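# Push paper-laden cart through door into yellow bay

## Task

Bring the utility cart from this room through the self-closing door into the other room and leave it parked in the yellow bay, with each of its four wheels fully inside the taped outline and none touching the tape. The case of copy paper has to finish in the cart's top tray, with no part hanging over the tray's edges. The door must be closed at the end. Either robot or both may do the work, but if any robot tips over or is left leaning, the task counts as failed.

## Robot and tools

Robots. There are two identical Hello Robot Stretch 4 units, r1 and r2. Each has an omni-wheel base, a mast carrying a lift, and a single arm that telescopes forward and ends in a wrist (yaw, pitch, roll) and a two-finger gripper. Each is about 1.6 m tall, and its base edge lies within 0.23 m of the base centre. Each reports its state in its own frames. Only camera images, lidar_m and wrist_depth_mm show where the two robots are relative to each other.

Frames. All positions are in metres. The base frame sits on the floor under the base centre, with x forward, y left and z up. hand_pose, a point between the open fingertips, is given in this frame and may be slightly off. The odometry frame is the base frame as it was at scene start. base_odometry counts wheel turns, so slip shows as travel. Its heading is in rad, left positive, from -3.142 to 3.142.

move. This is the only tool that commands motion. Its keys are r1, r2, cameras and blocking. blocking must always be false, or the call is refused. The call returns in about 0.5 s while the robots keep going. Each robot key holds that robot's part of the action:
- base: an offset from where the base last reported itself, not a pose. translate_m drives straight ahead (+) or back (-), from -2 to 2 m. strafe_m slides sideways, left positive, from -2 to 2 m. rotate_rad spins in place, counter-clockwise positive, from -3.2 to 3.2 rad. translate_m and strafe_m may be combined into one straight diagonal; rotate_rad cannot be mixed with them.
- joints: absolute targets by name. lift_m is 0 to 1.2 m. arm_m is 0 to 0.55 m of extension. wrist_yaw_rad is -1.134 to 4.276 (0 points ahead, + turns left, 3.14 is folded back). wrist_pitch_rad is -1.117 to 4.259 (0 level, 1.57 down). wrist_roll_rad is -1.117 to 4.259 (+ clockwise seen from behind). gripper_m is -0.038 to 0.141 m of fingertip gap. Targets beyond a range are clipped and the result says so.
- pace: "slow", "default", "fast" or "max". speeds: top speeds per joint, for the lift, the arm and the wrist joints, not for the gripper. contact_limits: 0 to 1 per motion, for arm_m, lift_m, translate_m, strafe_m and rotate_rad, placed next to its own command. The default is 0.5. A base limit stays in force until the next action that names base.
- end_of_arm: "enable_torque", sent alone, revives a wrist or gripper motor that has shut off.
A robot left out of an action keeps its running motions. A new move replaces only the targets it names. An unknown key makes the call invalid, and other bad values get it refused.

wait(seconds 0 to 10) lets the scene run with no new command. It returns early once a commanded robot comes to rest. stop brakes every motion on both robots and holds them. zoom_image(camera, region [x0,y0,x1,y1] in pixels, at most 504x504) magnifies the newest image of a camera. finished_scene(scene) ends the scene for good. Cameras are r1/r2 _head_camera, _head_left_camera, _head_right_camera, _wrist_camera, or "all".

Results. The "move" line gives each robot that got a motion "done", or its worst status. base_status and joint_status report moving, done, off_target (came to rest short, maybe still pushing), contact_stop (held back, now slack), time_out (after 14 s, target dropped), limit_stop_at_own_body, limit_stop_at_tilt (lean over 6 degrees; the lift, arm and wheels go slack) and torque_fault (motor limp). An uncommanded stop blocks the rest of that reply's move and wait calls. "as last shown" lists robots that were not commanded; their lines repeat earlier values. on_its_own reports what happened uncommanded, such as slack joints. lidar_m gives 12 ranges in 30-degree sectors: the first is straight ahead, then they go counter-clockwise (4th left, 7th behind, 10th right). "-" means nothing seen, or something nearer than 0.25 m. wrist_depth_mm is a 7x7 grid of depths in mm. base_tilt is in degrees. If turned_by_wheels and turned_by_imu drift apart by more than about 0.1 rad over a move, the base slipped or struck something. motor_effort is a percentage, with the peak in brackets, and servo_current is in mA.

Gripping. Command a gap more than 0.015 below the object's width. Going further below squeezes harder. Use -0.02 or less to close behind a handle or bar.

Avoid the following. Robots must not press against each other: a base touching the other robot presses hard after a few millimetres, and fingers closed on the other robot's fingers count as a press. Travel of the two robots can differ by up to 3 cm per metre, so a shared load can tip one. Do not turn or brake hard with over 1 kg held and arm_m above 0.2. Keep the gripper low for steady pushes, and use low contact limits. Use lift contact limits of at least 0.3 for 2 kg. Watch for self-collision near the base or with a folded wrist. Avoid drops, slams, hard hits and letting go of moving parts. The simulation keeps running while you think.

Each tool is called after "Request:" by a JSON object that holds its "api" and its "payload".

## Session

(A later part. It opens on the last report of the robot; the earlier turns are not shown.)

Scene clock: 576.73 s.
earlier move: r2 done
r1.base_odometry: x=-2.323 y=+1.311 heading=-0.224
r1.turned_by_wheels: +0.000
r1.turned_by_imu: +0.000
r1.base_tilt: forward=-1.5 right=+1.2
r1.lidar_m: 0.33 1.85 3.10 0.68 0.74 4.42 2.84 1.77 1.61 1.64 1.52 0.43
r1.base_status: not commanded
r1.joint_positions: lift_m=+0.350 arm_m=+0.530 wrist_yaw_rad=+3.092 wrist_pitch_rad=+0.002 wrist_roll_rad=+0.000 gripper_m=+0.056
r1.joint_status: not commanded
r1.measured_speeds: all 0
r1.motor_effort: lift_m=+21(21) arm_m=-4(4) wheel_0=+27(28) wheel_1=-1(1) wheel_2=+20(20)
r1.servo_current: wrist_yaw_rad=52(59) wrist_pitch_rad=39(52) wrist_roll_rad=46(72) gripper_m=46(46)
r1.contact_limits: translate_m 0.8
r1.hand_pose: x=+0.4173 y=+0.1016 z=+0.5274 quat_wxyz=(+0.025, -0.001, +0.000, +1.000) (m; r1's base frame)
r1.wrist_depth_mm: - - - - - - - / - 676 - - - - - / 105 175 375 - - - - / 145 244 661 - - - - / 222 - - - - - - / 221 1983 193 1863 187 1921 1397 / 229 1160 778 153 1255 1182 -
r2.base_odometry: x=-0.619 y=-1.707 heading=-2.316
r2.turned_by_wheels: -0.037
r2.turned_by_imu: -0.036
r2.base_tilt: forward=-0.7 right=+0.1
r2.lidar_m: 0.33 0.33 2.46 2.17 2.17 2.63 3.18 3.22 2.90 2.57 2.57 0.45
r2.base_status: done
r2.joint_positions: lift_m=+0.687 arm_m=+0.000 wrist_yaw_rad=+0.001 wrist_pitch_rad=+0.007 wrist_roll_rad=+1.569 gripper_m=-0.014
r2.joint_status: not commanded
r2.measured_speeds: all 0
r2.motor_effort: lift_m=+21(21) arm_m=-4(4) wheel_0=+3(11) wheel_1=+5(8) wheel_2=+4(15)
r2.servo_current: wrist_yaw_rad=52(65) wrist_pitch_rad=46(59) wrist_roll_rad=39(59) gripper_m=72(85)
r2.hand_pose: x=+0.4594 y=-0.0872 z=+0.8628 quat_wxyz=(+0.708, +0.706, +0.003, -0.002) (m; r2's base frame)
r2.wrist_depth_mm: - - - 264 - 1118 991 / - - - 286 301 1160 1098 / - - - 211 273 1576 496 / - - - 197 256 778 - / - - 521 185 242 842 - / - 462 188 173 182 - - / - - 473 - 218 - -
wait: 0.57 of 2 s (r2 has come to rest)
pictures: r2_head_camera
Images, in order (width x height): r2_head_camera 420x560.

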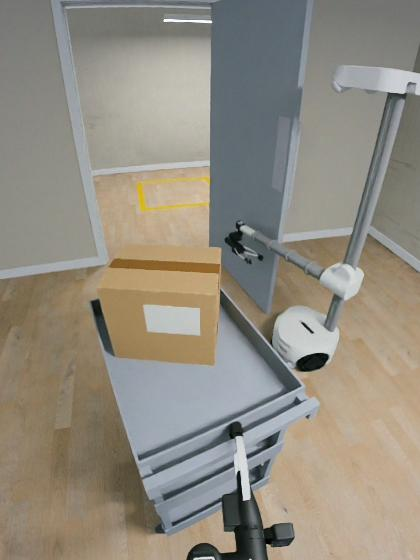

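Request:
{"api": "move", "payload": {"blocking": false, "r2": {"base":{"strafe_m":0.15,"translate_m":0.05},"pace":"slow"}, "cameras": []}}

Request:
{"api": "wait", "payload": {"seconds": 3, "cameras": ["r2_head_camera"]}}

Scene clock: 588.00 s.
move: r2 moving
r1: as last shown
r1.lidar_m: 0.35 1.86 3.10 0.68 0.76 4.42 2.83 1.83 1.61 1.63 1.51 0.42
r1.servo_current: wrist_yaw_rad=52(59) wrist_pitch_rad=46(46) wrist_roll_rad=52(59) gripper_m=39(46)
r1.contact_limits: translate_m 0.8
r1.wrist_depth_mm: - - - - - - - / - 683 - - - - - / 106 176 373 - - - - / 145 244 668 - - - - / 222 - - - - - - / 220 1921 193 1863 187 1921 1430 / 229 1138 788 153 1255 1160 -
r2.base_odometry: x=-0.613 y=-1.718 heading=-2.317
r2.turned_by_wheels: -0.001
r2.turned_by_imu: +0.000
r2.base_tilt: forward=-0.7 right=+0.1
r2.lidar_m: 0.33 0.32 2.46 2.16 2.18 2.59 3.20 3.20 2.93 2.58 2.59 0.47
r2.base_status: translate_m moving; strafe_m moving
r2.joint_positions: lift_m=+0.687 arm_m=+0.000 wrist_yaw_rad=-0.003 wrist_pitch_rad=+0.007 wrist_roll_rad=+1.569 gripper_m=-0.014
r2.joint_status: not commanded
r2.measured_speeds: translate_m=+0.016 strafe_m=+0.047 rotate_rad=+0.000 lift_m=+0.000 arm_m=+0.000 wrist_yaw_rad=-0.008 wrist_pitch_rad=+0.000 wrist_roll_rad=+0.000
r2.motor_effort: lift_m=+21(21) arm_m=-3(4) wheel_0=-10(13) wheel_1=+7(10) wheel_2=-10(10)
r2.servo_current: wrist_yaw_rad=46(52) wrist_pitch_rad=59(59) wrist_roll_rad=46(59) gripper_m=72(78)
r2.hand_pose: x=+0.4590 y=-0.0883 z=+0.8628 quat_wxyz=(+0.708, +0.706, +0.002, -0.004) (m; r2's base frame)
r2.wrist_depth_mm: - - - 266 - 1160 1008 / - - - 286 304 1160 1118 / - - - 211 274 1537 500 / - - - 196 257 1708 - / - - 530 185 242 831 - / - 462 188 172 181 - - / - - 473 - 216 - -
pictures: none
No camera images: "cameras" was empty.

Scene clock: 590.33 s.
earlier move: r2 done
r1.base_odometry: x=-2.323 y=+1.311 heading=-0.224
r1.turned_by_wheels: +0.000
r1.turned_by_imu: +0.000
r1.base_tilt: forward=-1.6 right=+1.2
r1.lidar_m: 0.36 1.85 3.08 0.65 0.83 4.40 2.85 1.80 1.59 1.63 1.53 0.38
r1.base_status: not commanded
r1.joint_positions: lift_m=+0.350 arm_m=+0.530 wrist_yaw_rad=+3.092 wrist_pitch_rad=+0.002 wrist_roll_rad=+0.000 gripper_m=+0.056
r1.joint_status: not commanded
r1.measured_speeds: all 0
r1.motor_effort: lift_m=+21(21) arm_m=-4(4) wheel_0=+27(28) wheel_1=-1(1) wheel_2=+20(20)
r1.servo_current: wrist_yaw_rad=46(65) wrist_pitch_rad=39(52) wrist_roll_rad=46(72) gripper_m=33(46)
r1.contact_limits: translate_m 0.8
r1.hand_pose: x=+0.4173 y=+0.1016 z=+0.5274 quat_wxyz=(+0.025, -0.001, +0.000, +1.000) (m; r1's base frame)
r1.wrist_depth_mm: - - - - - - - / - 683 - - - - - / 105 175 375 - - - - / 145 244 668 - - - - / 222 - - - - - - / 220 1983 193 1983 188 1808 1537 / 229 1138 768 153 1255 1205 1182
r2.base_odometry: x=-0.543 y=-1.845 heading=-2.317
r2.turned_by_wheels: +0.000
r2.turned_by_imu: +0.000
r2.base_tilt: forward=-0.7 right=+0.1
r2.lidar_m: 0.37 0.38 2.32 2.04 2.04 2.43 3.26 3.28 3.02 2.68 2.72 0.43
r2.base_status: done
r2.joint_positions: lift_m=+0.687 arm_m=+0.000 wrist_yaw_rad=-0.004 wrist_pitch_rad=+0.007 wrist_roll_rad=+1.569 gripper_m=-0.014
r2.joint_status: not commanded
r2.measured_speeds: all 0
r2.motor_effort: lift_m=+21(21) arm_m=-3(4) wheel_0=-5(13) wheel_1=+5(10) wheel_2=-7(11)
r2.servo_current: wrist_yaw_rad=52(65) wrist_pitch_rad=52(59) wrist_roll_rad=33(59) gripper_m=78(85)
r2.hand_pose: x=+0.4589 y=-0.0886 z=+0.8628 quat_wxyz=(+0.708, +0.706, +0.001, -0.004) (m; r2's base frame)
r2.wrist_depth_mm: - - - 262 267 300 300 / - - 1464 194 258 1430 1160 / - - - 189 250 778 - / - - 544 183 243 831 - / - 480 473 179 237 820 - / - - 188 173 182 - - / - - 539 - 225 - -
wait: 2.33 of 3 s (r2 has come to rest)
pictures: r2_head_camera
Images, in order (width x height): r2_head_camera 420x560.

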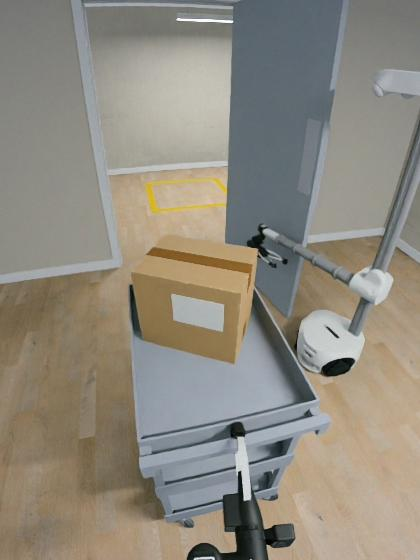

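Request:
{"api": "move", "payload": {"blocking": false, "r2": {"base":{"translate_m":0.35,"strafe_m":0.0},"pace":"slow"}, "cameras": []}}

Request:
{"api": "wait", "payload": {"seconds": 6, "cameras": ["r2_head_camera","r1_head_left_camera"]}}

Scene clock: 598.50 s.
move: r2 moving
r1: as last shown
r1.lidar_m: 0.37 1.83 1.06 0.66 0.80 4.41 2.88 1.81 1.59 1.64 1.51 0.42
r1.servo_current: wrist_yaw_rad=39(59) wrist_pitch_rad=39(52) wrist_roll_rad=46(65) gripper_m=39(52)
r1.contact_limits: translate_m 0.8
r1.wrist_depth_mm: - - - - - - - / - 683 - - - - - / 105 175 373 - - - - / 145 244 661 - - - - / 222 - - - - - - / 221 1983 194 1921 187 1863 1537 / 228 1138 768 153 1281 1182 1255
r2.base_odometry: x=-0.551 y=-1.855 heading=-2.317
r2.turned_by_wheels: +0.000
r2.turned_by_imu: +0.001
r2.base_tilt: forward=-0.6 right=+0.1
r2.lidar_m: 0.36 0.36 2.29 2.04 2.05 2.43 3.29 3.30 3.07 2.71 2.72 0.44
r2.base_status: translate_m moving; strafe_m moving
r2.joint_positions: lift_m=+0.687 arm_m=+0.000 wrist_yaw_rad=-0.004 wrist_pitch_rad=+0.007 wrist_roll_rad=+1.569 gripper_m=-0.014
r2.joint_status: not commanded
r2.measured_speeds: translate_m=+0.049 strafe_m=+0.000 rotate_rad=-0.003 lift_m=+0.000 arm_m=+0.000 wrist_yaw_rad=+0.000 wrist_pitch_rad=+0.000 wrist_roll_rad=+0.000
r2.motor_effort: lift_m=+21(21) arm_m=-3(4) wheel_0=+9(10) wheel_1=+7(9) wheel_2=-11(12)
r2.servo_current: wrist_yaw_rad=52(52) wrist_pitch_rad=52(52) wrist_roll_rad=39(59) gripper_m=72(78)
r2.hand_pose: x=+0.4589 y=-0.0886 z=+0.8628 quat_wxyz=(+0.708, +0.706, +0.001, -0.004) (m; r2's base frame)
r2.wrist_depth_mm: - - - 260 265 285 297 / - - 1464 194 257 1464 1160 / - - - 188 249 798 - / - - 530 182 243 842 - / - 484 473 177 236 831 - / - - 188 173 182 - - / - - 530 - - - -
pictures: none
No camera images: "cameras" was empty.

Scene clock: 602.77 s.
earlier move: r2 done
r1.base_odometry: x=-2.323 y=+1.311 heading=-0.224
r1.turned_by_wheels: +0.000
r1.turned_by_imu: +0.000
r1.base_tilt: forward=-1.6 right=+1.2
r1.lidar_m: 0.36 1.85 0.62 0.61 1.00 4.40 2.84 1.77 1.62 1.61 1.50 0.41
r1.base_status: not commanded
r1.joint_positions: lift_m=+0.350 arm_m=+0.530 wrist_yaw_rad=+3.092 wrist_pitch_rad=+0.002 wrist_roll_rad=+0.000 gripper_m=+0.056
r1.joint_status: not commanded
r1.measured_speeds: all 0
r1.motor_effort: lift_m=+21(21) arm_m=-4(4) wheel_0=+27(28) wheel_1=-1(1) wheel_2=+20(20)
r1.servo_current: wrist_yaw_rad=39(72) wrist_pitch_rad=39(52) wrist_roll_rad=52(72) gripper_m=39(52)
r1.contact_limits: translate_m 0.8
r1.hand_pose: x=+0.4173 y=+0.1016 z=+0.5274 quat_wxyz=(+0.025, -0.001, +0.000, +1.000) (m; r1's base frame)
r1.wrist_depth_mm: - - - - - - - / - 683 - - - - - / 105 175 370 - - - - / 145 245 654 - - - - / 222 - - - - - - / 221 1921 194 1921 187 1863 1808 / 229 1138 778 153 1281 1205 1308
r2.base_odometry: x=-0.780 y=-2.102 heading=-2.317
r2.turned_by_wheels: +0.000
r2.turned_by_imu: +0.002
r2.base_tilt: forward=-0.7 right=+0.0
r2.lidar_m: 0.36 0.36 2.37 2.12 2.11 2.53 3.62 3.61 2.98 2.64 1.13 0.46
r2.base_status: done
r2.joint_positions: lift_m=+0.687 arm_m=+0.000 wrist_yaw_rad=-0.001 wrist_pitch_rad=+0.007 wrist_roll_rad=+1.569 gripper_m=-0.014
r2.joint_status: not commanded
r2.measured_speeds: all 0
r2.motor_effort: lift_m=+21(21) arm_m=-4(4) wheel_0=+5(12) wheel_1=+5(9) wheel_2=-5(13)
r2.servo_current: wrist_yaw_rad=59(65) wrist_pitch_rad=52(59) wrist_roll_rad=33(65) gripper_m=72(78)
r2.hand_pose: x=+0.4592 y=-0.0876 z=+0.8628 quat_wxyz=(+0.708, +0.706, +0.002, -0.003) (m; r2's base frame)
r2.wrist_depth_mm: - - 1205 212 282 293 291 / - - - 203 267 - 1160 / - - - 194 257 1576 - / - - 615 187 247 820 - / - 480 469 181 238 831 - / - 1921 189 174 180 - - / - 142 512 - 224 - -
wait: 4.27 of 6 s (r2 has come to rest)
pictures: r1_head_left_camera, r2_head_camera
Images, in order (width x height): r1_head_left_camera 420x672, r2_head_camera 420x560.

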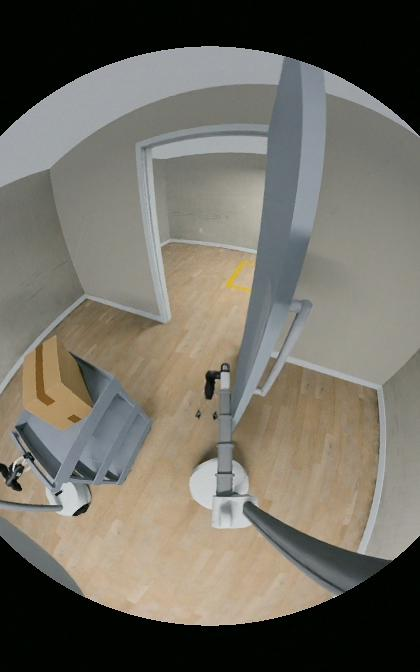

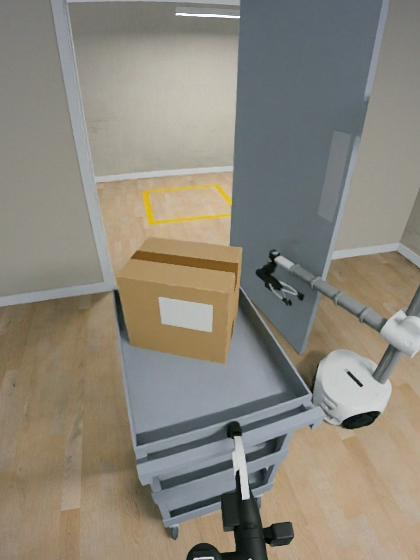

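Request:
{"api": "move", "payload": {"blocking": false, "r2": {"base":{"translate_m":-0.03,"strafe_m":0.15},"pace":"slow"}, "cameras": []}}

Request:
{"api": "wait", "payload": {"seconds": 3, "cameras": ["r2_head_camera"]}}

Request:
{"api": "move", "payload": {"blocking": false, "r2": {"base":{"translate_m":0.25,"strafe_m":0},"pace":"slow"}, "cameras": []}}

Request:
{"api": "wait", "payload": {"seconds": 4, "cameras": ["r2_head_camera","r1_head_left_camera"]}}

Scene clock: 618.93 s.
move: r2 moving
r1: as last shown
r1.base_tilt: forward=-1.5 right=+1.2
r1.lidar_m: 0.36 1.87 0.62 0.63 1.04 4.43 2.84 1.81 1.62 1.63 1.49 0.43
r1.servo_current: wrist_yaw_rad=59(72) wrist_pitch_rad=46(46) wrist_roll_rad=59(65) gripper_m=39(46)
r1.contact_limits: translate_m 0.8
r1.wrist_depth_mm: - - - - - - - / - 683 - - - - - / 105 175 373 - - - - / 145 243 668 - - - - / 222 - - - - - - / 220 1921 194 1921 187 1863 1863 / 229 1160 768 153 1281 1205 1336
r2.base_odometry: x=-0.769 y=-2.109 heading=-2.316
r2.turned_by_wheels: +0.000
r2.turned_by_imu: +0.001
r2.base_tilt: forward=-0.7 right=+0.1
r2.lidar_m: 0.36 0.33 2.38 2.10 2.11 2.50 3.62 3.64 2.94 2.63 1.15 0.45
r2.base_status: translate_m moving; strafe_m moving
r2.joint_positions: lift_m=+0.687 arm_m=+0.000 wrist_yaw_rad=-0.001 wrist_pitch_rad=+0.007 wrist_roll_rad=+1.569 gripper_m=-0.014
r2.joint_status: not commanded
r2.measured_speeds: translate_m=-0.011 strafe_m=+0.049 rotate_rad=-0.002 lift_m=+0.000 arm_m=+0.000 wrist_yaw_rad=+0.000 wrist_pitch_rad=+0.000 wrist_roll_rad=+0.000
r2.motor_effort: lift_m=+21(21) arm_m=-3(4) wheel_0=-8(12) wheel_1=+7(8) wheel_2=+6(8)
r2.servo_current: wrist_yaw_rad=46(59) wrist_pitch_rad=52(59) wrist_roll_rad=39(59) gripper_m=78(78)
r2.hand_pose: x=+0.4592 y=-0.0876 z=+0.8628 quat_wxyz=(+0.708, +0.706, +0.002, -0.003) (m; r2's base frame)
r2.wrist_depth_mm: - - 1205 265 285 294 293 / - - - 204 271 - 1138 / - - - 194 258 1576 - / - - 627 187 247 820 - / - 480 469 181 239 820 - / - 1863 190 173 181 - - / - 142 508 - 224 - -
pictures: none
No camera images: "cameras" was empty.

Scene clock: 621.20 s.
earlier move: r2 done
r1.base_odometry: x=-2.323 y=+1.311 heading=-0.224
r1.turned_by_wheels: +0.000
r1.turned_by_imu: +0.000
r1.base_tilt: forward=-1.6 right=+1.2
r1.lidar_m: 0.34 1.86 0.65 0.68 1.22 4.40 2.85 1.80 1.62 1.61 1.52 0.42
r1.base_status: not commanded
r1.joint_positions: lift_m=+0.350 arm_m=+0.530 wrist_yaw_rad=+3.092 wrist_pitch_rad=+0.002 wrist_roll_rad=+0.000 gripper_m=+0.056
r1.joint_status: not commanded
r1.measured_speeds: all 0
r1.motor_effort: lift_m=+21(21) arm_m=-4(4) wheel_0=+27(28) wheel_1=-1(1) wheel_2=+20(20)
r1.servo_current: wrist_yaw_rad=46(72) wrist_pitch_rad=46(52) wrist_roll_rad=52(72) gripper_m=46(46)
r1.contact_limits: translate_m 0.8
r1.hand_pose: x=+0.4173 y=+0.1016 z=+0.5274 quat_wxyz=(+0.025, -0.001, +0.000, +1.000) (m; r1's base frame)
r1.wrist_depth_mm: - - - - - - - / - 683 - - - - - / 105 176 373 - - - - / 145 243 661 - - - - / 223 - - - - - - / 221 1921 193 1983 188 1863 1808 / 228 1138 768 153 1281 1205 1308
r2.base_odometry: x=-0.650 y=-2.182 heading=-2.316
r2.turned_by_wheels: +0.000
r2.turned_by_imu: +0.000
r2.base_tilt: forward=-0.6 right=+0.1
r2.lidar_m: 0.39 0.40 2.21 1.96 1.96 2.39 3.61 3.62 3.13 2.80 1.21 0.44
r2.base_status: done
r2.joint_positions: lift_m=+0.687 arm_m=+0.000 wrist_yaw_rad=-0.002 wrist_pitch_rad=+0.007 wrist_roll_rad=+1.569 gripper_m=-0.014
r2.joint_status: not commanded
r2.measured_speeds: all 0
r2.motor_effort: lift_m=+21(21) arm_m=-3(4) wheel_0=-5(14) wheel_1=+4(8) wheel_2=+7(8)
r2.servo_current: wrist_yaw_rad=39(65) wrist_pitch_rad=52(59) wrist_roll_rad=46(59) gripper_m=72(85)
r2.hand_pose: x=+0.4591 y=-0.0881 z=+0.8628 quat_wxyz=(+0.708, +0.706, +0.002, -0.003) (m; r2's base frame)
r2.wrist_depth_mm: - - - 174 235 - 1138 / - - - 174 235 - - / - - 539 174 235 831 - / - 480 466 233 234 831 - / - 1921 500 173 233 842 - / - - 187 173 182 - - / - 122 - - 233 120 -
wait: 2.27 of 3 s (r2 has come to rest)
pictures: r2_head_camera
Images, in order (width x height): r2_head_camera 420x560.

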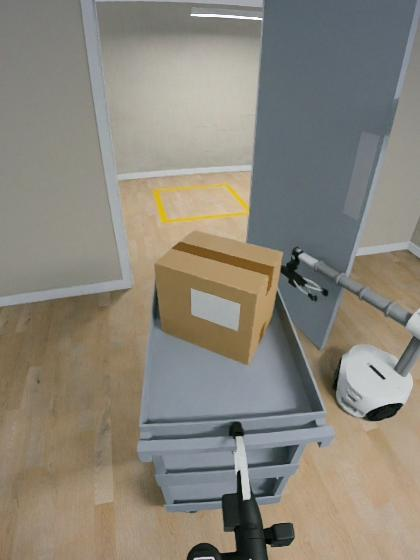

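Scene clock: 621.70 s.
move: r2 moving
r1: as last shown
r1.lidar_m: 0.35 1.86 0.65 0.69 1.21 4.41 2.86 1.79 1.61 1.61 1.50 0.43
r1.motor_effort: lift_m=+21(21) arm_m=-4(4) wheel_0=+28(28) wheel_1=-1(1) wheel_2=+20(20)
r1.servo_current: wrist_yaw_rad=46(59) wrist_pitch_rad=33(46) wrist_roll_rad=39(59) gripper_m=46(46)
r1.contact_limits: translate_m 0.8
r1.wrist_depth_mm: - - - - - - - / - 676 - - - - - / 105 175 373 - - - - / 145 244 661 - - - - / 222 - - - - - - / 221 1921 194 1921 188 1921 1808 / 229 1138 759 153 1281 1182 1308
r2.base_odometry: x=-0.658 y=-2.191 heading=-2.316
r2.turned_by_wheels: +0.000
r2.turned_by_imu: +0.000
r2.base_tilt: forward=-0.6 right=+0.1
r2.lidar_m: 0.39 0.42 2.21 1.96 1.98 2.36 3.60 3.63 3.11 2.78 1.21 0.42
r2.base_status: translate_m moving; strafe_m moving
r2.joint_positions: lift_m=+0.687 arm_m=+0.000 wrist_yaw_rad=-0.002 wrist_pitch_rad=+0.007 wrist_roll_rad=+1.569 gripper_m=-0.014
r2.joint_status: not commanded
r2.measured_speeds: translate_m=+0.049 strafe_m=+0.001 rotate_rad=+0.002 lift_m=+0.000 arm_m=+0.000 wrist_yaw_rad=+0.000 wrist_pitch_rad=+0.000 wrist_roll_rad=+0.000
r2.motor_effort: lift_m=+21(21) arm_m=-3(4) wheel_0=+7(8) wheel_1=+6(8) wheel_2=-13(13)
r2.servo_current: wrist_yaw_rad=39(59) wrist_pitch_rad=46(59) wrist_roll_rad=52(52) gripper_m=72(78)
r2.hand_pose: x=+0.4591 y=-0.0881 z=+0.8628 quat_wxyz=(+0.708, +0.706, +0.002, -0.003) (m; r2's base frame)
r2.wrist_depth_mm: - - - 175 236 - 1138 / - - - 175 236 1366 - / - - 591 175 236 820 - / - 484 462 235 235 842 - / - 1983 500 173 234 820 - / - - 189 173 182 - - / - 123 - - 233 1537 -
pictures: none
No camera images: "cameras" was empty.

Scene clock: 625.00 s.
earlier move: r2 done
r1.base_odometry: x=-2.323 y=+1.311 heading=-0.224
r1.turned_by_wheels: +0.000
r1.turned_by_imu: +0.000
r1.base_tilt: forward=-1.6 right=+1.2
r1.lidar_m: 0.34 0.70 0.67 0.68 1.13 4.39 2.84 1.81 1.61 1.62 1.52 0.40
r1.base_status: not commanded
r1.joint_positions: lift_m=+0.350 arm_m=+0.530 wrist_yaw_rad=+3.092 wrist_pitch_rad=+0.002 wrist_roll_rad=+0.000 gripper_m=+0.056
r1.joint_status: not commanded
r1.measured_speeds: all 0
r1.motor_effort: lift_m=+21(21) arm_m=-4(4) wheel_0=+27(28) wheel_1=-1(1) wheel_2=+20(20)
r1.servo_current: wrist_yaw_rad=52(72) wrist_pitch_rad=39(52) wrist_roll_rad=46(59) gripper_m=46(46)
r1.contact_limits: translate_m 0.8
r1.hand_pose: x=+0.4173 y=+0.1016 z=+0.5274 quat_wxyz=(+0.025, -0.001, +0.000, +1.000) (m; r1's base frame)
r1.wrist_depth_mm: - - - - - - - / - 683 - - - - - / 105 175 375 - - - - / 145 243 676 - - - - / 222 - - - - - - / 221 1983 194 1983 187 1863 1808 / 229 1138 778 153 1255 1182 1308
r2.base_odometry: x=-0.819 y=-2.366 heading=-2.316
r2.turned_by_wheels: +0.001
r2.turned_by_imu: +0.001
r2.base_tilt: forward=-0.7 right=+0.1
r2.lidar_m: 0.38 0.38 2.27 2.00 2.03 2.44 3.87 3.86 3.09 2.73 1.05 0.42
r2.base_status: done
r2.joint_positions: lift_m=+0.687 arm_m=+0.000 wrist_yaw_rad=+0.000 wrist_pitch_rad=+0.007 wrist_roll_rad=+1.569 gripper_m=-0.014
r2.joint_status: not commanded
r2.measured_speeds: all 0
r2.motor_effort: lift_m=+21(21) arm_m=-4(4) wheel_0=+6(12) wheel_1=+5(8) wheel_2=-5(14)
r2.servo_current: wrist_yaw_rad=52(59) wrist_pitch_rad=46(59) wrist_roll_rad=52(59) gripper_m=78(91)
r2.hand_pose: x=+0.4593 y=-0.0875 z=+0.8628 quat_wxyz=(+0.708, +0.706, +0.003, -0.003) (m; r2's base frame)
r2.wrist_depth_mm: - - - 180 241 - 1160 / - - - 179 239 - 544 / - - 585 178 238 809 - / 1756 - 466 236 236 842 - / 1756 - 492 175 234 831 - / 1708 - 189 173 180 - - / - 123 574 - 231 - -
wait: 3.30 of 4 s (r2 has come to rest)
pictures: r1_head_left_camera, r2_head_camera
Images, in order (width x height): r1_head_left_camera 420x672, r2_head_camera 420x560.

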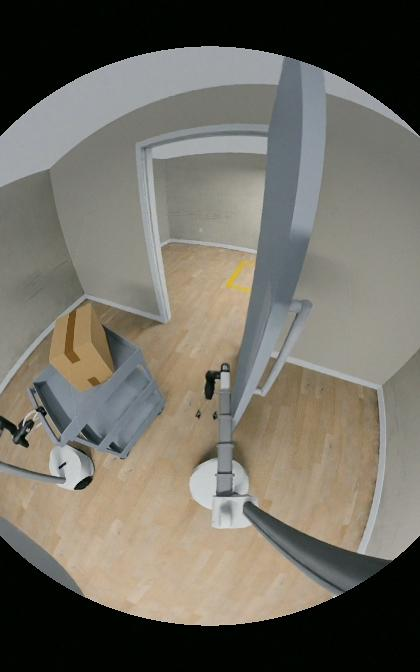

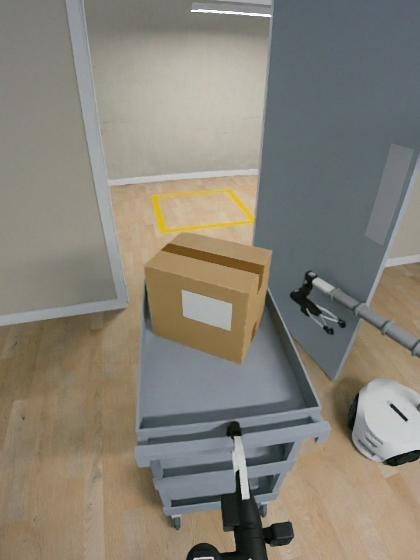

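Request:
{"api": "move", "payload": {"blocking": false, "r2": {"base":{"translate_m":0.35,"strafe_m":0.01},"pace":"slow"}, "cameras": []}}

Request:
{"api": "wait", "payload": {"seconds": 5, "cameras": ["r2_head_camera","r1_head_left_camera"]}}

Scene clock: 633.57 s.
move: r2 moving
r1: as last shown
r1.base_tilt: forward=-1.5 right=+1.2
r1.lidar_m: 0.35 0.71 0.68 0.69 1.12 4.42 2.87 1.78 1.59 1.61 1.49 0.43
r1.servo_current: wrist_yaw_rad=46(59) wrist_pitch_rad=39(46) wrist_roll_rad=52(52) gripper_m=46(52)
r1.contact_limits: translate_m 0.8
r1.wrist_depth_mm: - - - - - - - / - 683 - - - - - / 105 175 370 - - - - / 145 242 661 - - - - / 222 - - - - - - / 222 1921 194 1863 187 1921 1756 / 229 1118 778 153 1281 1182 1308
r2.base_odometry: x=-0.827 y=-2.375 heading=-2.315
r2.turned_by_wheels: +0.000
r2.turned_by_imu: +0.001
r2.base_tilt: forward=-0.7 right=+0.0
r2.lidar_m: 0.38 0.40 2.28 2.01 2.03 2.41 3.85 3.89 3.11 2.74 1.02 0.43
r2.base_status: translate_m moving; strafe_m moving
r2.joint_positions: lift_m=+0.687 arm_m=+0.000 wrist_yaw_rad=+0.000 wrist_pitch_rad=+0.007 wrist_roll_rad=+1.569 gripper_m=-0.014
r2.joint_status: not commanded
r2.measured_speeds: translate_m=+0.050 strafe_m=+0.001 rotate_rad=+0.001 lift_m=+0.000 arm_m=+0.000 wrist_yaw_rad=+0.000 wrist_pitch_rad=+0.000 wrist_roll_rad=+0.000
r2.motor_effort: lift_m=+21(21) arm_m=-4(4) wheel_0=+6(10) wheel_1=+7(8) wheel_2=-10(11)
r2.servo_current: wrist_yaw_rad=59(59) wrist_pitch_rad=46(52) wrist_roll_rad=59(59) gripper_m=78(85)
r2.hand_pose: x=+0.4593 y=-0.0875 z=+0.8628 quat_wxyz=(+0.708, +0.706, +0.003, -0.003) (m; r2's base frame)
r2.wrist_depth_mm: - - - 181 243 - 1138 / - - - 180 240 - 517 / - - 591 178 239 820 - / 1808 - 462 236 237 831 - / 1708 - 488 175 235 820 - / - - 189 173 181 - - / - 123 580 - 231 - -
pictures: none
No camera images: "cameras" was empty.

Scene clock: 637.83 s.
earlier move: r2 done
r1.base_odometry: x=-2.323 y=+1.311 heading=-0.224
r1.turned_by_wheels: +0.000
r1.turned_by_imu: +0.000
r1.base_tilt: forward=-1.6 right=+1.2
r1.lidar_m: 0.35 0.70 0.64 0.87 3.81 4.41 2.82 1.80 1.61 1.62 1.49 0.42
r1.base_status: not commanded
r1.joint_positions: lift_m=+0.350 arm_m=+0.530 wrist_yaw_rad=+3.092 wrist_pitch_rad=+0.002 wrist_roll_rad=+0.000 gripper_m=+0.056
r1.joint_status: not commanded
r1.measured_speeds: all 0
r1.motor_effort: lift_m=+21(21) arm_m=-4(4) wheel_0=+27(28) wheel_1=-1(1) wheel_2=+20(20)
r1.servo_current: wrist_yaw_rad=59(78) wrist_pitch_rad=39(52) wrist_roll_rad=46(72) gripper_m=46(52)
r1.contact_limits: translate_m 0.8
r1.hand_pose: x=+0.4173 y=+0.1016 z=+0.5274 quat_wxyz=(+0.025, -0.001, +0.000, +1.000) (m; r1's base frame)
r1.wrist_depth_mm: - - - - - - - / - 683 - - - - - / 106 175 373 - - - - / 145 244 661 - - - - / 222 - - - - - - / 221 1863 194 1983 187 1863 1808 / 229 1138 778 153 1281 1182 1308
r2.base_odometry: x=-1.049 y=-2.630 heading=-2.316
r2.turned_by_wheels: +0.000
r2.turned_by_imu: +0.000
r2.base_tilt: forward=-0.7 right=+0.1
r2.lidar_m: 0.36 0.32 1.95 2.06 2.08 2.53 4.22 4.20 2.99 0.98 0.86 0.44
r2.base_status: done
r2.joint_positions: lift_m=+0.687 arm_m=+0.000 wrist_yaw_rad=+0.000 wrist_pitch_rad=+0.007 wrist_roll_rad=+1.569 gripper_m=-0.014
r2.joint_status: not commanded
r2.measured_speeds: all 0
r2.motor_effort: lift_m=+21(21) arm_m=-4(4) wheel_0=+3(11) wheel_1=+4(9) wheel_2=-6(12)
r2.servo_current: wrist_yaw_rad=39(59) wrist_pitch_rad=52(59) wrist_roll_rad=46(65) gripper_m=78(85)
r2.hand_pose: x=+0.4593 y=-0.0875 z=+0.8628 quat_wxyz=(+0.708, +0.706, +0.003, -0.003) (m; r2's base frame)
r2.wrist_depth_mm: - - - 195 262 273 286 / - - - 191 253 - 496 / - - - 186 247 1661 - / - - 517 181 243 842 - / - - 477 178 236 831 - / - - 189 173 180 - - / - - 549 - 227 - -
wait: 4.27 of 5 s (r2 has come to rest)
pictures: r1_head_left_camera, r2_head_camera
Images, in order (width x height): r1_head_left_camera 420x672, r2_head_camera 420x560.

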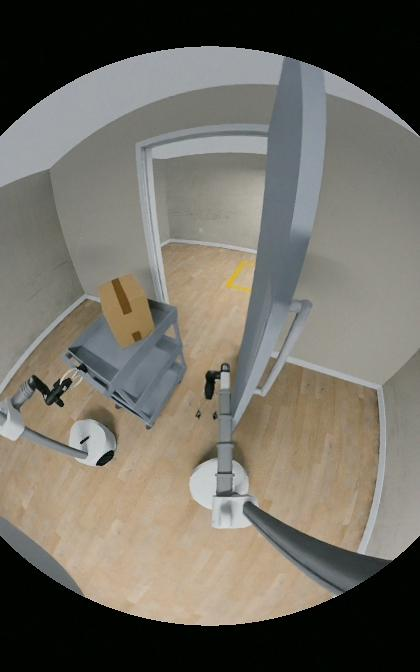

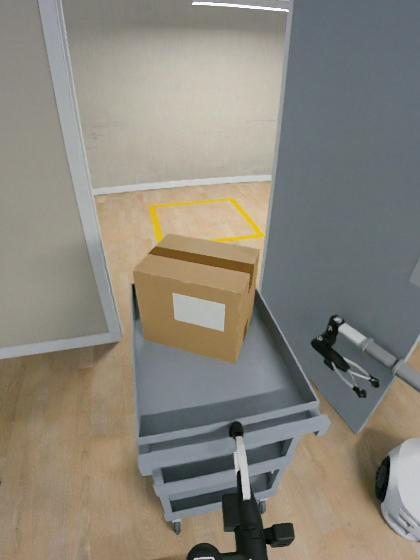

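Request:
{"api": "move", "payload": {"blocking": false, "r2": {"base":{"translate_m":0.4,"strafe_m":-0.01},"pace":"slow"}, "cameras": []}}

Request:
{"api": "wait", "payload": {"seconds": 6, "cameras": ["r2_head_camera","r1_head_left_camera"]}}

Scene clock: 647.33 s.
move: r2 moving
r1: as last shown
r1.lidar_m: 0.36 0.70 0.64 0.85 3.82 4.41 2.85 1.80 1.60 1.61 1.52 0.42
r1.servo_current: wrist_yaw_rad=33(72) wrist_pitch_rad=39(46) wrist_roll_rad=52(65) gripper_m=46(46)
r1.contact_limits: translate_m 0.8
r1.wrist_depth_mm: - - - - - - - / - 683 - - - - - / 106 176 373 - - - - / 145 244 661 - - - - / 223 - - - - - - / 221 1921 193 1983 188 1921 1808 / 228 1138 768 153 1255 1182 1336
r2.base_odometry: x=-1.057 y=-2.638 heading=-2.315
r2.turned_by_wheels: +0.000
r2.turned_by_imu: +0.001
r2.base_tilt: forward=-0.7 right=+0.1
r2.lidar_m: 0.36 0.38 1.93 2.08 2.08 2.53 - 4.22 3.02 0.96 0.86 0.45
r2.base_status: translate_m moving; strafe_m moving
r2.joint_positions: lift_m=+0.687 arm_m=+0.000 wrist_yaw_rad=+0.000 wrist_pitch_rad=+0.007 wrist_roll_rad=+1.569 gripper_m=-0.014
r2.joint_status: not commanded
r2.measured_speeds: translate_m=+0.049 strafe_m=-0.001 rotate_rad=+0.001 lift_m=+0.000 arm_m=+0.000 wrist_yaw_rad=+0.000 wrist_pitch_rad=+0.000 wrist_roll_rad=+0.000
r2.motor_effort: lift_m=+21(21) arm_m=-3(4) wheel_0=+10(10) wheel_1=+6(6) wheel_2=-12(12)
r2.servo_current: wrist_yaw_rad=46(52) wrist_pitch_rad=46(52) wrist_roll_rad=46(52) gripper_m=72(78)
r2.hand_pose: x=+0.4593 y=-0.0875 z=+0.8628 quat_wxyz=(+0.708, +0.706, +0.003, -0.003) (m; r2's base frame)
r2.wrist_depth_mm: - - - 195 263 286 287 / - - - 191 253 - 496 / - - - 187 248 1661 - / - - 517 182 242 842 - / - - 477 178 236 831 - / - - 189 173 180 - - / - - 544 - 227 - -
pictures: none
No camera images: "cameras" was empty.

Scene clock: 652.10 s.
earlier move: r2 done
r1.base_odometry: x=-2.323 y=+1.311 heading=-0.224
r1.turned_by_wheels: +0.000
r1.turned_by_imu: +0.000
r1.base_tilt: forward=-1.6 right=+1.2
r1.lidar_m: 0.36 0.79 0.77 3.15 3.80 4.42 2.84 1.80 1.59 1.60 1.50 0.42
r1.base_status: not commanded
r1.joint_positions: lift_m=+0.350 arm_m=+0.530 wrist_yaw_rad=+3.092 wrist_pitch_rad=+0.002 wrist_roll_rad=+0.000 gripper_m=+0.056
r1.joint_status: not commanded
r1.measured_speeds: all 0
r1.motor_effort: lift_m=+21(21) arm_m=-4(4) wheel_0=+27(28) wheel_1=-1(1) wheel_2=+20(20)
r1.servo_current: wrist_yaw_rad=39(72) wrist_pitch_rad=46(52) wrist_roll_rad=33(65) gripper_m=39(52)
r1.contact_limits: translate_m 0.8
r1.hand_pose: x=+0.4173 y=+0.1016 z=+0.5274 quat_wxyz=(+0.025, -0.001, +0.000, +1.000) (m; r1's base frame)
r1.wrist_depth_mm: - - - - - - - / - 691 - - - - - / 105 176 370 - - - - / 145 243 647 - - - - / 223 - - - - - - / 221 1921 194 1983 187 1863 1756 / 229 1138 768 153 1308 1182 1308
r2.base_odometry: x=-1.327 y=-2.917 heading=-2.315
r2.turned_by_wheels: +0.000
r2.turned_by_imu: +0.002
r2.base_tilt: forward=-0.6 right=+0.1
r2.lidar_m: 0.33 0.34 1.50 2.16 2.17 2.60 - 4.60 2.91 0.77 0.68 0.43
r2.base_status: done
r2.joint_positions: lift_m=+0.687 arm_m=+0.000 wrist_yaw_rad=+0.000 wrist_pitch_rad=+0.007 wrist_roll_rad=+1.569 gripper_m=-0.014
r2.joint_status: not commanded
r2.measured_speeds: all 0
r2.motor_effort: lift_m=+21(21) arm_m=-3(4) wheel_0=+5(12) wheel_1=+5(8) wheel_2=-5(12)
r2.servo_current: wrist_yaw_rad=46(59) wrist_pitch_rad=46(59) wrist_roll_rad=59(65) gripper_m=78(85)
r2.hand_pose: x=+0.4593 y=-0.0875 z=+0.8628 quat_wxyz=(+0.708, +0.706, +0.003, -0.003) (m; r2's base frame)
r2.wrist_depth_mm: - - - 215 287 291 294 / - - - 206 272 1661 - / - - - 197 258 1808 - / - - 640 188 249 820 - / - 492 469 182 238 831 - / - - 189 173 181 - - / - - 508 - 223 - -
wait: 4.77 of 6 s (r2 has come to rest)
pictures: r1_head_left_camera, r2_head_camera
Images, in order (width x height): r1_head_left_camera 420x672, r2_head_camera 420x560.

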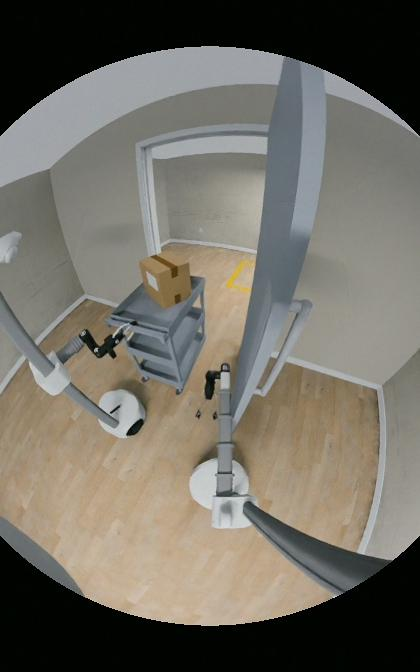

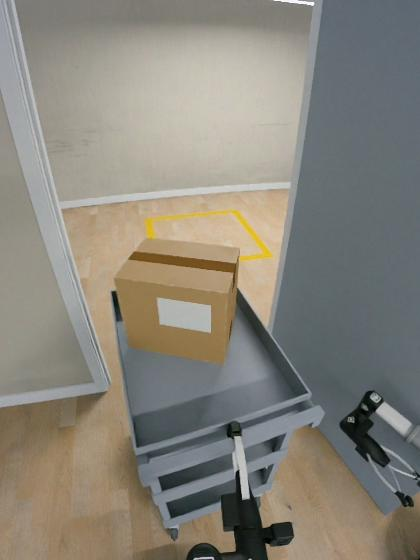

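Request:
{"api": "move", "payload": {"blocking": false, "r2": {"base":{"translate_m":0.5,"strafe_m":-0.02},"pace":"slow"}, "cameras": []}}

Request:
{"api": "wait", "payload": {"seconds": 7, "cameras": ["r2_head_camera","r2_head_left_camera"]}}

Scene clock: 660.83 s.
move: r2 moving
r1: as last shown
r1.lidar_m: 0.36 0.79 0.76 3.14 3.81 4.41 2.85 1.80 1.61 1.62 1.52 0.42
r1.servo_current: wrist_yaw_rad=52(59) wrist_pitch_rad=46(52) wrist_roll_rad=65(65) gripper_m=46(52)
r1.contact_limits: translate_m 0.8
r1.wrist_depth_mm: - - - - - - - / - 683 - - - - - / 106 176 370 - - - - / 145 243 668 - - - - / 222 - - - - - - / 221 1921 194 1921 188 1863 1808 / 229 1138 768 153 1281 1182 1308
r2.base_odometry: x=-1.336 y=-2.926 heading=-2.315
r2.turned_by_wheels: +0.000
r2.turned_by_imu: +0.001
r2.base_tilt: forward=-0.7 right=+0.1
r2.lidar_m: 0.36 0.34 1.47 2.16 2.17 2.61 - 4.63 2.91 0.74 0.68 0.44
r2.base_status: translate_m moving; strafe_m moving
r2.joint_positions: lift_m=+0.687 arm_m=+0.000 wrist_yaw_rad=+0.000 wrist_pitch_rad=+0.007 wrist_roll_rad=+1.569 gripper_m=-0.014
r2.joint_status: not commanded
r2.measured_speeds: translate_m=+0.048 strafe_m=-0.002 rotate_rad=+0.000 lift_m=+0.000 arm_m=+0.000 wrist_yaw_rad=+0.000 wrist_pitch_rad=+0.000 wrist_roll_rad=+0.000
r2.motor_effort: lift_m=+21(21) arm_m=-4(4) wheel_0=+9(10) wheel_1=+7(8) wheel_2=-11(11)
r2.servo_current: wrist_yaw_rad=46(52) wrist_pitch_rad=46(52) wrist_roll_rad=59(59) gripper_m=72(78)
r2.hand_pose: x=+0.4593 y=-0.0875 z=+0.8628 quat_wxyz=(+0.708, +0.706, +0.003, -0.003) (m; r2's base frame)
r2.wrist_depth_mm: - - - 216 290 294 297 / - - - 206 273 1618 - / - - - 196 260 1661 - / - - 654 187 249 788 - / - 496 469 181 240 831 - / - - 189 173 181 - - / - - 512 - 223 - -
pictures: none
No camera images: "cameras" was empty.

Scene clock: 666.63 s.
earlier move: r2 done
r1.base_odometry: x=-2.323 y=+1.311 heading=-0.224
r1.turned_by_wheels: +0.000
r1.turned_by_imu: +0.000
r1.base_tilt: forward=-1.5 right=+1.3
r1.lidar_m: 0.35 0.84 3.11 3.13 3.82 4.41 2.83 1.80 1.62 1.63 1.51 0.41
r1.base_status: not commanded
r1.joint_positions: lift_m=+0.350 arm_m=+0.530 wrist_yaw_rad=+3.092 wrist_pitch_rad=+0.002 wrist_roll_rad=+0.000 gripper_m=+0.056
r1.joint_status: not commanded
r1.measured_speeds: all 0
r1.motor_effort: lift_m=+21(21) arm_m=-4(4) wheel_0=+27(28) wheel_1=-1(2) wheel_2=+20(20)
r1.servo_current: wrist_yaw_rad=33(72) wrist_pitch_rad=39(52) wrist_roll_rad=39(65) gripper_m=46(52)
r1.contact_limits: translate_m 0.8
r1.hand_pose: x=+0.4173 y=+0.1016 z=+0.5274 quat_wxyz=(+0.025, -0.001, +0.000, +1.000) (m; r1's base frame)
r1.wrist_depth_mm: - - - - - - - / - 691 - - - - - / 106 176 373 - - - - / 145 243 661 - - - - / 224 - - - - - - / 220 1921 194 1921 187 1863 1863 / 229 1160 778 153 1255 1160 1308
r2.base_odometry: x=-1.680 y=-3.271 heading=-2.315
r2.turned_by_wheels: +0.000
r2.turned_by_imu: +0.002
r2.base_tilt: forward=-0.7 right=+0.0
r2.lidar_m: 0.31 0.32 0.89 1.72 2.30 2.77 - 4.50 0.81 0.47 0.56 0.49
r2.base_status: done
r2.joint_positions: lift_m=+0.687 arm_m=+0.000 wrist_yaw_rad=+0.000 wrist_pitch_rad=+0.007 wrist_roll_rad=+1.569 gripper_m=-0.014
r2.joint_status: not commanded
r2.measured_speeds: all 0
r2.motor_effort: lift_m=+21(21) arm_m=-4(4) wheel_0=+6(12) wheel_1=+5(8) wheel_2=-6(11)
r2.servo_current: wrist_yaw_rad=52(65) wrist_pitch_rad=46(59) wrist_roll_rad=52(59) gripper_m=78(85)
r2.hand_pose: x=+0.4593 y=-0.0875 z=+0.8628 quat_wxyz=(+0.708, +0.706, +0.003, -0.003) (m; r2's base frame)
r2.wrist_depth_mm: - - - 253 324 - - / - - - 291 320 334 336 / - - - 213 283 1708 496 / - - - 200 260 1661 - / - - 564 186 243 820 - / - 466 189 172 180 - - / - 466 462 - 217 - -
wait: 5.80 of 7 s (r2 has come to rest)
pictures: r2_head_camera, r2_head_left_camera
Images, in order (width x height): r2_head_camera 420x560, r2_head_left_camera 420x672.

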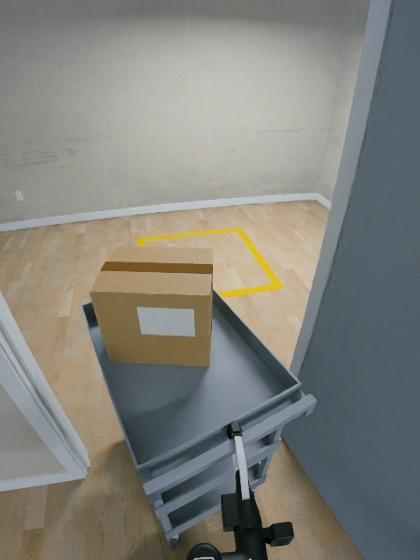

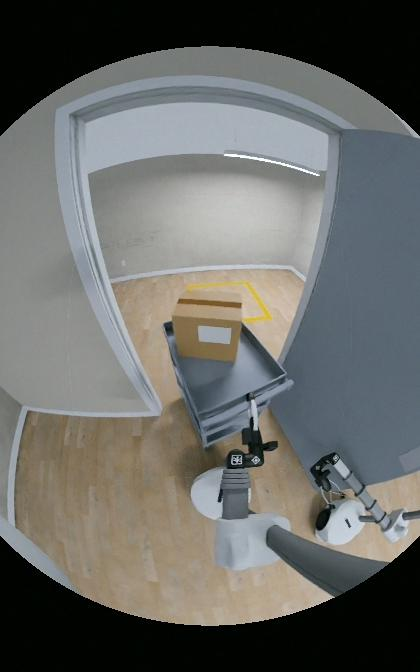

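Request:
{"api": "move", "payload": {"blocking": false, "r2": {"base":{"translate_m":-0.05,"strafe_m":0.2},"pace":"slow"}, "cameras": []}}

Request:
{"api": "wait", "payload": {"seconds": 4, "cameras": ["r2_head_camera","r2_head_left_camera","r2_head_right_camera"]}}

Scene clock: 708.83 s.
move: r2 moving
r1: as last shown
r1.base_tilt: forward=-1.6 right=+1.2
r1.lidar_m: 0.35 0.83 3.10 3.12 3.82 4.41 2.85 1.80 1.60 1.62 1.50 0.42
r1.servo_current: wrist_yaw_rad=46(59) wrist_pitch_rad=46(52) wrist_roll_rad=52(52) gripper_m=39(46)
r1.contact_limits: translate_m 0.8
r1.wrist_depth_mm: - - - - - - - / - 683 - - - - - / 106 175 373 - - - - / 145 243 668 - - - - / 222 - - - - - - / 221 1921 194 1921 187 1863 1808 / 229 1160 768 153 1255 1182 1281
r2.base_odometry: x=-1.669 y=-3.277 heading=-2.315
r2.turned_by_wheels: +0.000
r2.turned_by_imu: +0.001
r2.base_tilt: forward=-0.7 right=+0.1
r2.lidar_m: 0.31 0.33 0.89 1.71 2.28 2.74 - 4.53 0.67 0.49 0.59 0.45
r2.base_status: translate_m moving; strafe_m moving
r2.joint_positions: lift_m=+0.687 arm_m=+0.000 wrist_yaw_rad=+0.000 wrist_pitch_rad=+0.007 wrist_roll_rad=+1.569 gripper_m=-0.014
r2.joint_status: not commanded
r2.measured_speeds: translate_m=-0.014 strafe_m=+0.049 rotate_rad=-0.001 lift_m=+0.000 arm_m=+0.000 wrist_yaw_rad=+0.000 wrist_pitch_rad=+0.000 wrist_roll_rad=+0.000
r2.motor_effort: lift_m=+21(21) arm_m=-3(4) wheel_0=-3(11) wheel_1=+6(9) wheel_2=+7(7)
r2.servo_current: wrist_yaw_rad=33(52) wrist_pitch_rad=52(52) wrist_roll_rad=46(59) gripper_m=72(78)
r2.hand_pose: x=+0.4593 y=-0.0875 z=+0.8628 quat_wxyz=(+0.708, +0.706, +0.003, -0.003) (m; r2's base frame)
r2.wrist_depth_mm: - - - 255 325 - - / - - - 293 324 338 338 / - - - 214 283 1661 500 / - - - 199 259 1661 - / - - 564 185 243 820 - / - 459 189 172 181 - - / - - 466 - 216 - -
pictures: none
No camera images: "cameras" was empty.

Scene clock: 711.63 s.
earlier move: r2 done
r1.base_odometry: x=-2.323 y=+1.311 heading=-0.224
r1.turned_by_wheels: +0.000
r1.turned_by_imu: +0.000
r1.base_tilt: forward=-1.6 right=+1.2
r1.lidar_m: 0.35 0.98 1.07 3.12 3.81 4.39 2.88 1.79 1.60 1.63 1.50 0.43
r1.base_status: not commanded
r1.joint_positions: lift_m=+0.350 arm_m=+0.530 wrist_yaw_rad=+3.092 wrist_pitch_rad=+0.002 wrist_roll_rad=+0.000 gripper_m=+0.056
r1.joint_status: not commanded
r1.measured_speeds: all 0
r1.motor_effort: lift_m=+21(21) arm_m=-4(4) wheel_0=+27(28) wheel_1=-1(2) wheel_2=+20(20)
r1.servo_current: wrist_yaw_rad=52(78) wrist_pitch_rad=39(52) wrist_roll_rad=26(65) gripper_m=39(52)
r1.contact_limits: translate_m 0.8
r1.hand_pose: x=+0.4173 y=+0.1016 z=+0.5274 quat_wxyz=(+0.025, -0.001, +0.000, +1.000) (m; r1's base frame)
r1.wrist_depth_mm: - - - - - - - / - 683 - - - - - / 105 176 373 - - - - / 145 243 668 - - - - / 223 - - - - - - / 221 1921 194 1921 187 1921 1863 / 229 1138 778 153 1281 1182 1308
r2.base_odometry: x=-1.499 y=-3.369 heading=-2.314
r2.turned_by_wheels: +0.000
r2.turned_by_imu: +0.000
r2.base_tilt: forward=-0.7 right=+0.1
r2.lidar_m: 0.37 0.41 0.94 1.74 2.08 2.53 - 4.88 1.00 0.69 0.79 0.44
r2.base_status: done
r2.joint_positions: lift_m=+0.687 arm_m=+0.000 wrist_yaw_rad=-0.002 wrist_pitch_rad=+0.007 wrist_roll_rad=+1.569 gripper_m=-0.014
r2.joint_status: not commanded
r2.measured_speeds: all 0
r2.motor_effort: lift_m=+21(21) arm_m=-4(4) wheel_0=-5(17) wheel_1=+4(9) wheel_2=+7(10)
r2.servo_current: wrist_yaw_rad=59(59) wrist_pitch_rad=52(59) wrist_roll_rad=39(59) gripper_m=72(85)
r2.hand_pose: x=+0.4591 y=-0.0879 z=+0.8628 quat_wxyz=(+0.708, +0.706, +0.002, -0.003) (m; r2's base frame)
r2.wrist_depth_mm: - - - 186 249 1537 1160 / - - - 183 245 1661 521 / - - - 181 242 798 - / - - 469 179 238 842 - / - - 480 176 236 820 - / - - 189 174 181 - - / - - 569 - 229 - -
wait: 2.80 of 4 s (r2 has come to rest)
pictures: r2_head_camera, r2_head_left_camera, r2_head_right_camera
Images, in order (width x height): r2_head_camera 420x560, r2_head_left_camera 420x672, r2_head_right_camera 420x672.

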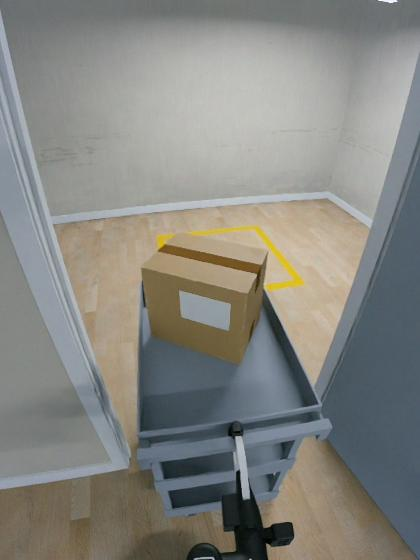

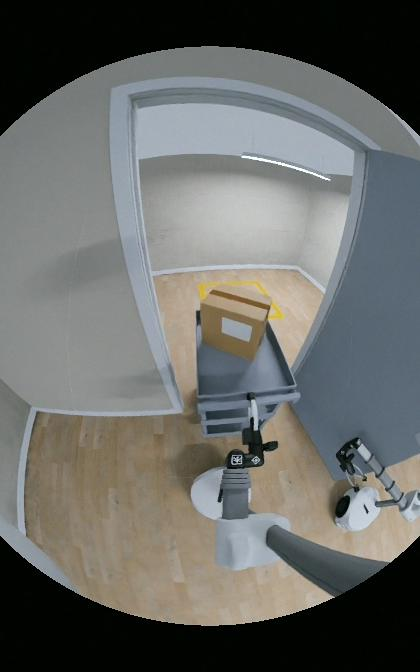

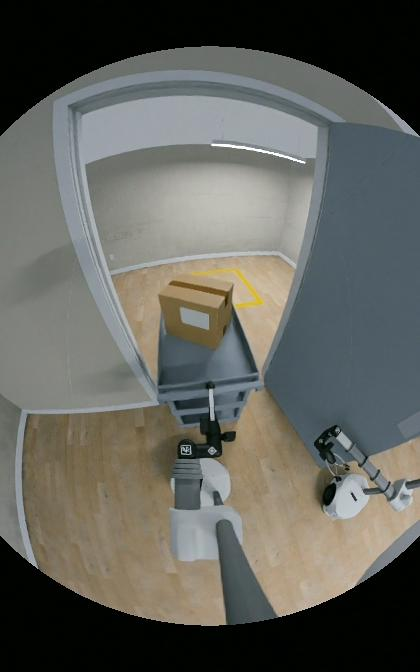

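Request:
{"api": "move", "payload": {"blocking": false, "r2": {"base":{"translate_m":0.4,"strafe_m":0.035},"pace":"slow"}, "cameras": []}}

Request:
{"api": "wait", "payload": {"seconds": 5.5, "cameras": ["r2_head_camera","r2_head_left_camera"]}}

Scene clock: 717.23 s.
move: r2 moving
r1: as last shown
r1.base_tilt: forward=-1.5 right=+1.2
r1.lidar_m: 0.36 0.99 1.04 3.13 3.83 4.42 2.83 1.80 1.60 1.60 1.48 0.41
r1.motor_effort: lift_m=+21(21) arm_m=-4(4) wheel_0=+28(28) wheel_1=-1(1) wheel_2=+20(20)
r1.servo_current: wrist_yaw_rad=59(72) wrist_pitch_rad=39(46) wrist_roll_rad=52(65) gripper_m=46(46)
r1.contact_limits: translate_m 0.8
r1.wrist_depth_mm: - - - - - - - / - 683 - - - - - / 105 175 370 - - - - / 145 244 668 - - - - / 222 - - - - - - / 221 1921 194 1983 187 1921 1808 / 229 1160 768 153 1281 1160 1308
r2.base_odometry: x=-1.506 y=-3.379 heading=-2.314
r2.turned_by_wheels: +0.000
r2.turned_by_imu: +0.000
r2.base_tilt: forward=-0.7 right=+0.1
r2.lidar_m: 0.38 0.38 0.90 1.68 2.08 2.51 - 4.86 1.02 0.69 0.85 0.45
r2.base_status: translate_m moving; strafe_m moving
r2.joint_positions: lift_m=+0.687 arm_m=+0.000 wrist_yaw_rad=-0.002 wrist_pitch_rad=+0.007 wrist_roll_rad=+1.569 gripper_m=-0.014
r2.joint_status: not commanded
r2.measured_speeds: translate_m=+0.049 strafe_m=+0.004 rotate_rad=-0.001 lift_m=+0.000 arm_m=+0.000 wrist_yaw_rad=+0.000 wrist_pitch_rad=+0.000 wrist_roll_rad=+0.000
r2.motor_effort: lift_m=+21(21) arm_m=-3(4) wheel_0=+8(9) wheel_1=+6(8) wheel_2=-13(13)
r2.servo_current: wrist_yaw_rad=52(52) wrist_pitch_rad=52(52) wrist_roll_rad=39(59) gripper_m=78(78)
r2.hand_pose: x=+0.4591 y=-0.0879 z=+0.8628 quat_wxyz=(+0.708, +0.706, +0.002, -0.003) (m; r2's base frame)
r2.wrist_depth_mm: - - - 188 251 1537 1182 / - - - 185 247 1661 508 / - - - 181 242 809 - / - - 480 179 238 842 - / - - 480 176 236 831 - / - - 189 172 181 - - / - - 559 - 229 - -
pictures: none
No camera images: "cameras" was empty.

Scene clock: 722.03 s.
earlier move: r2 done
r1.base_odometry: x=-2.323 y=+1.311 heading=-0.224
r1.turned_by_wheels: +0.000
r1.turned_by_imu: +0.000
r1.base_tilt: forward=-1.6 right=+1.2
r1.lidar_m: 0.34 1.20 3.10 3.12 3.79 4.41 2.83 1.83 1.62 1.63 1.51 0.42
r1.base_status: not commanded
r1.joint_positions: lift_m=+0.350 arm_m=+0.530 wrist_yaw_rad=+3.092 wrist_pitch_rad=+0.002 wrist_roll_rad=+0.000 gripper_m=+0.056
r1.joint_status: not commanded
r1.measured_speeds: all 0
r1.motor_effort: lift_m=+21(21) arm_m=-4(4) wheel_0=+27(28) wheel_1=-1(2) wheel_2=+20(20)
r1.servo_current: wrist_yaw_rad=33(72) wrist_pitch_rad=39(52) wrist_roll_rad=33(65) gripper_m=33(46)
r1.contact_limits: translate_m 0.8
r1.hand_pose: x=+0.4173 y=+0.1016 z=+0.5274 quat_wxyz=(+0.025, -0.001, +0.000, +1.000) (m; r1's base frame)
r1.wrist_depth_mm: - - - - - - - / - 683 - - - - - / 106 175 373 - - - - / 145 244 661 - - - - / 223 - - - - - - / 220 1921 193 1921 187 1863 1863 / 228 1160 778 153 1281 1205 1308
r2.base_odometry: x=-1.744 y=-3.687 heading=-2.314
r2.turned_by_wheels: +0.000
r2.turned_by_imu: +0.002
r2.base_tilt: forward=-0.7 right=+0.1
r2.lidar_m: 0.39 0.37 0.42 0.86 2.14 2.55 - 4.82 0.73 0.78 0.77 0.45
r2.base_status: done
r2.joint_positions: lift_m=+0.687 arm_m=+0.000 wrist_yaw_rad=-0.001 wrist_pitch_rad=+0.007 wrist_roll_rad=+1.569 gripper_m=-0.014
r2.joint_status: not commanded
r2.measured_speeds: all 0
r2.motor_effort: lift_m=+21(21) arm_m=-3(4) wheel_0=+5(13) wheel_1=+5(9) wheel_2=-6(14)
r2.servo_current: wrist_yaw_rad=46(59) wrist_pitch_rad=52(59) wrist_roll_rad=52(59) gripper_m=78(85)
r2.hand_pose: x=+0.4592 y=-0.0877 z=+0.8628 quat_wxyz=(+0.708, +0.706, +0.002, -0.003) (m; r2's base frame)
r2.wrist_depth_mm: - - - 182 245 1661 1182 / - - - 179 241 1661 525 / - - 640 178 238 798 - / - - 469 236 236 831 - / - - 492 175 235 831 - / - - 189 173 180 - - / - - 585 - 229 - -
wait: 4.80 of 5.5 s (r2 has come to rest)
pictures: r2_head_camera, r2_head_left_camera
Images, in order (width x height): r2_head_camera 420x560, r2_head_left_camera 420x672.

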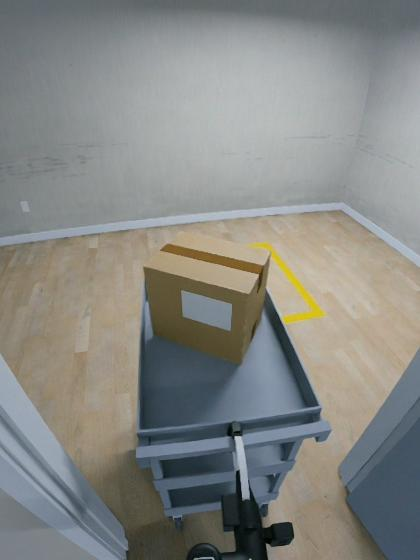

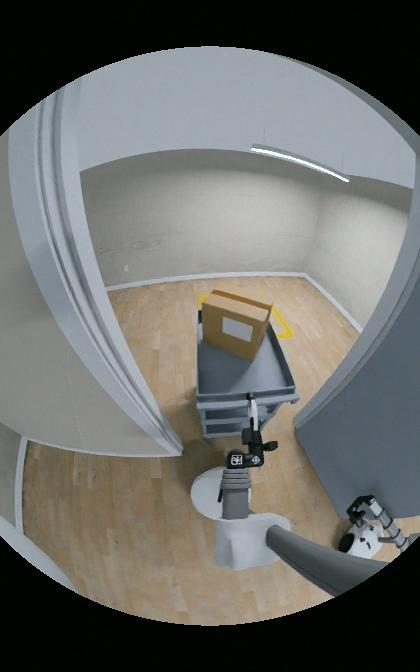

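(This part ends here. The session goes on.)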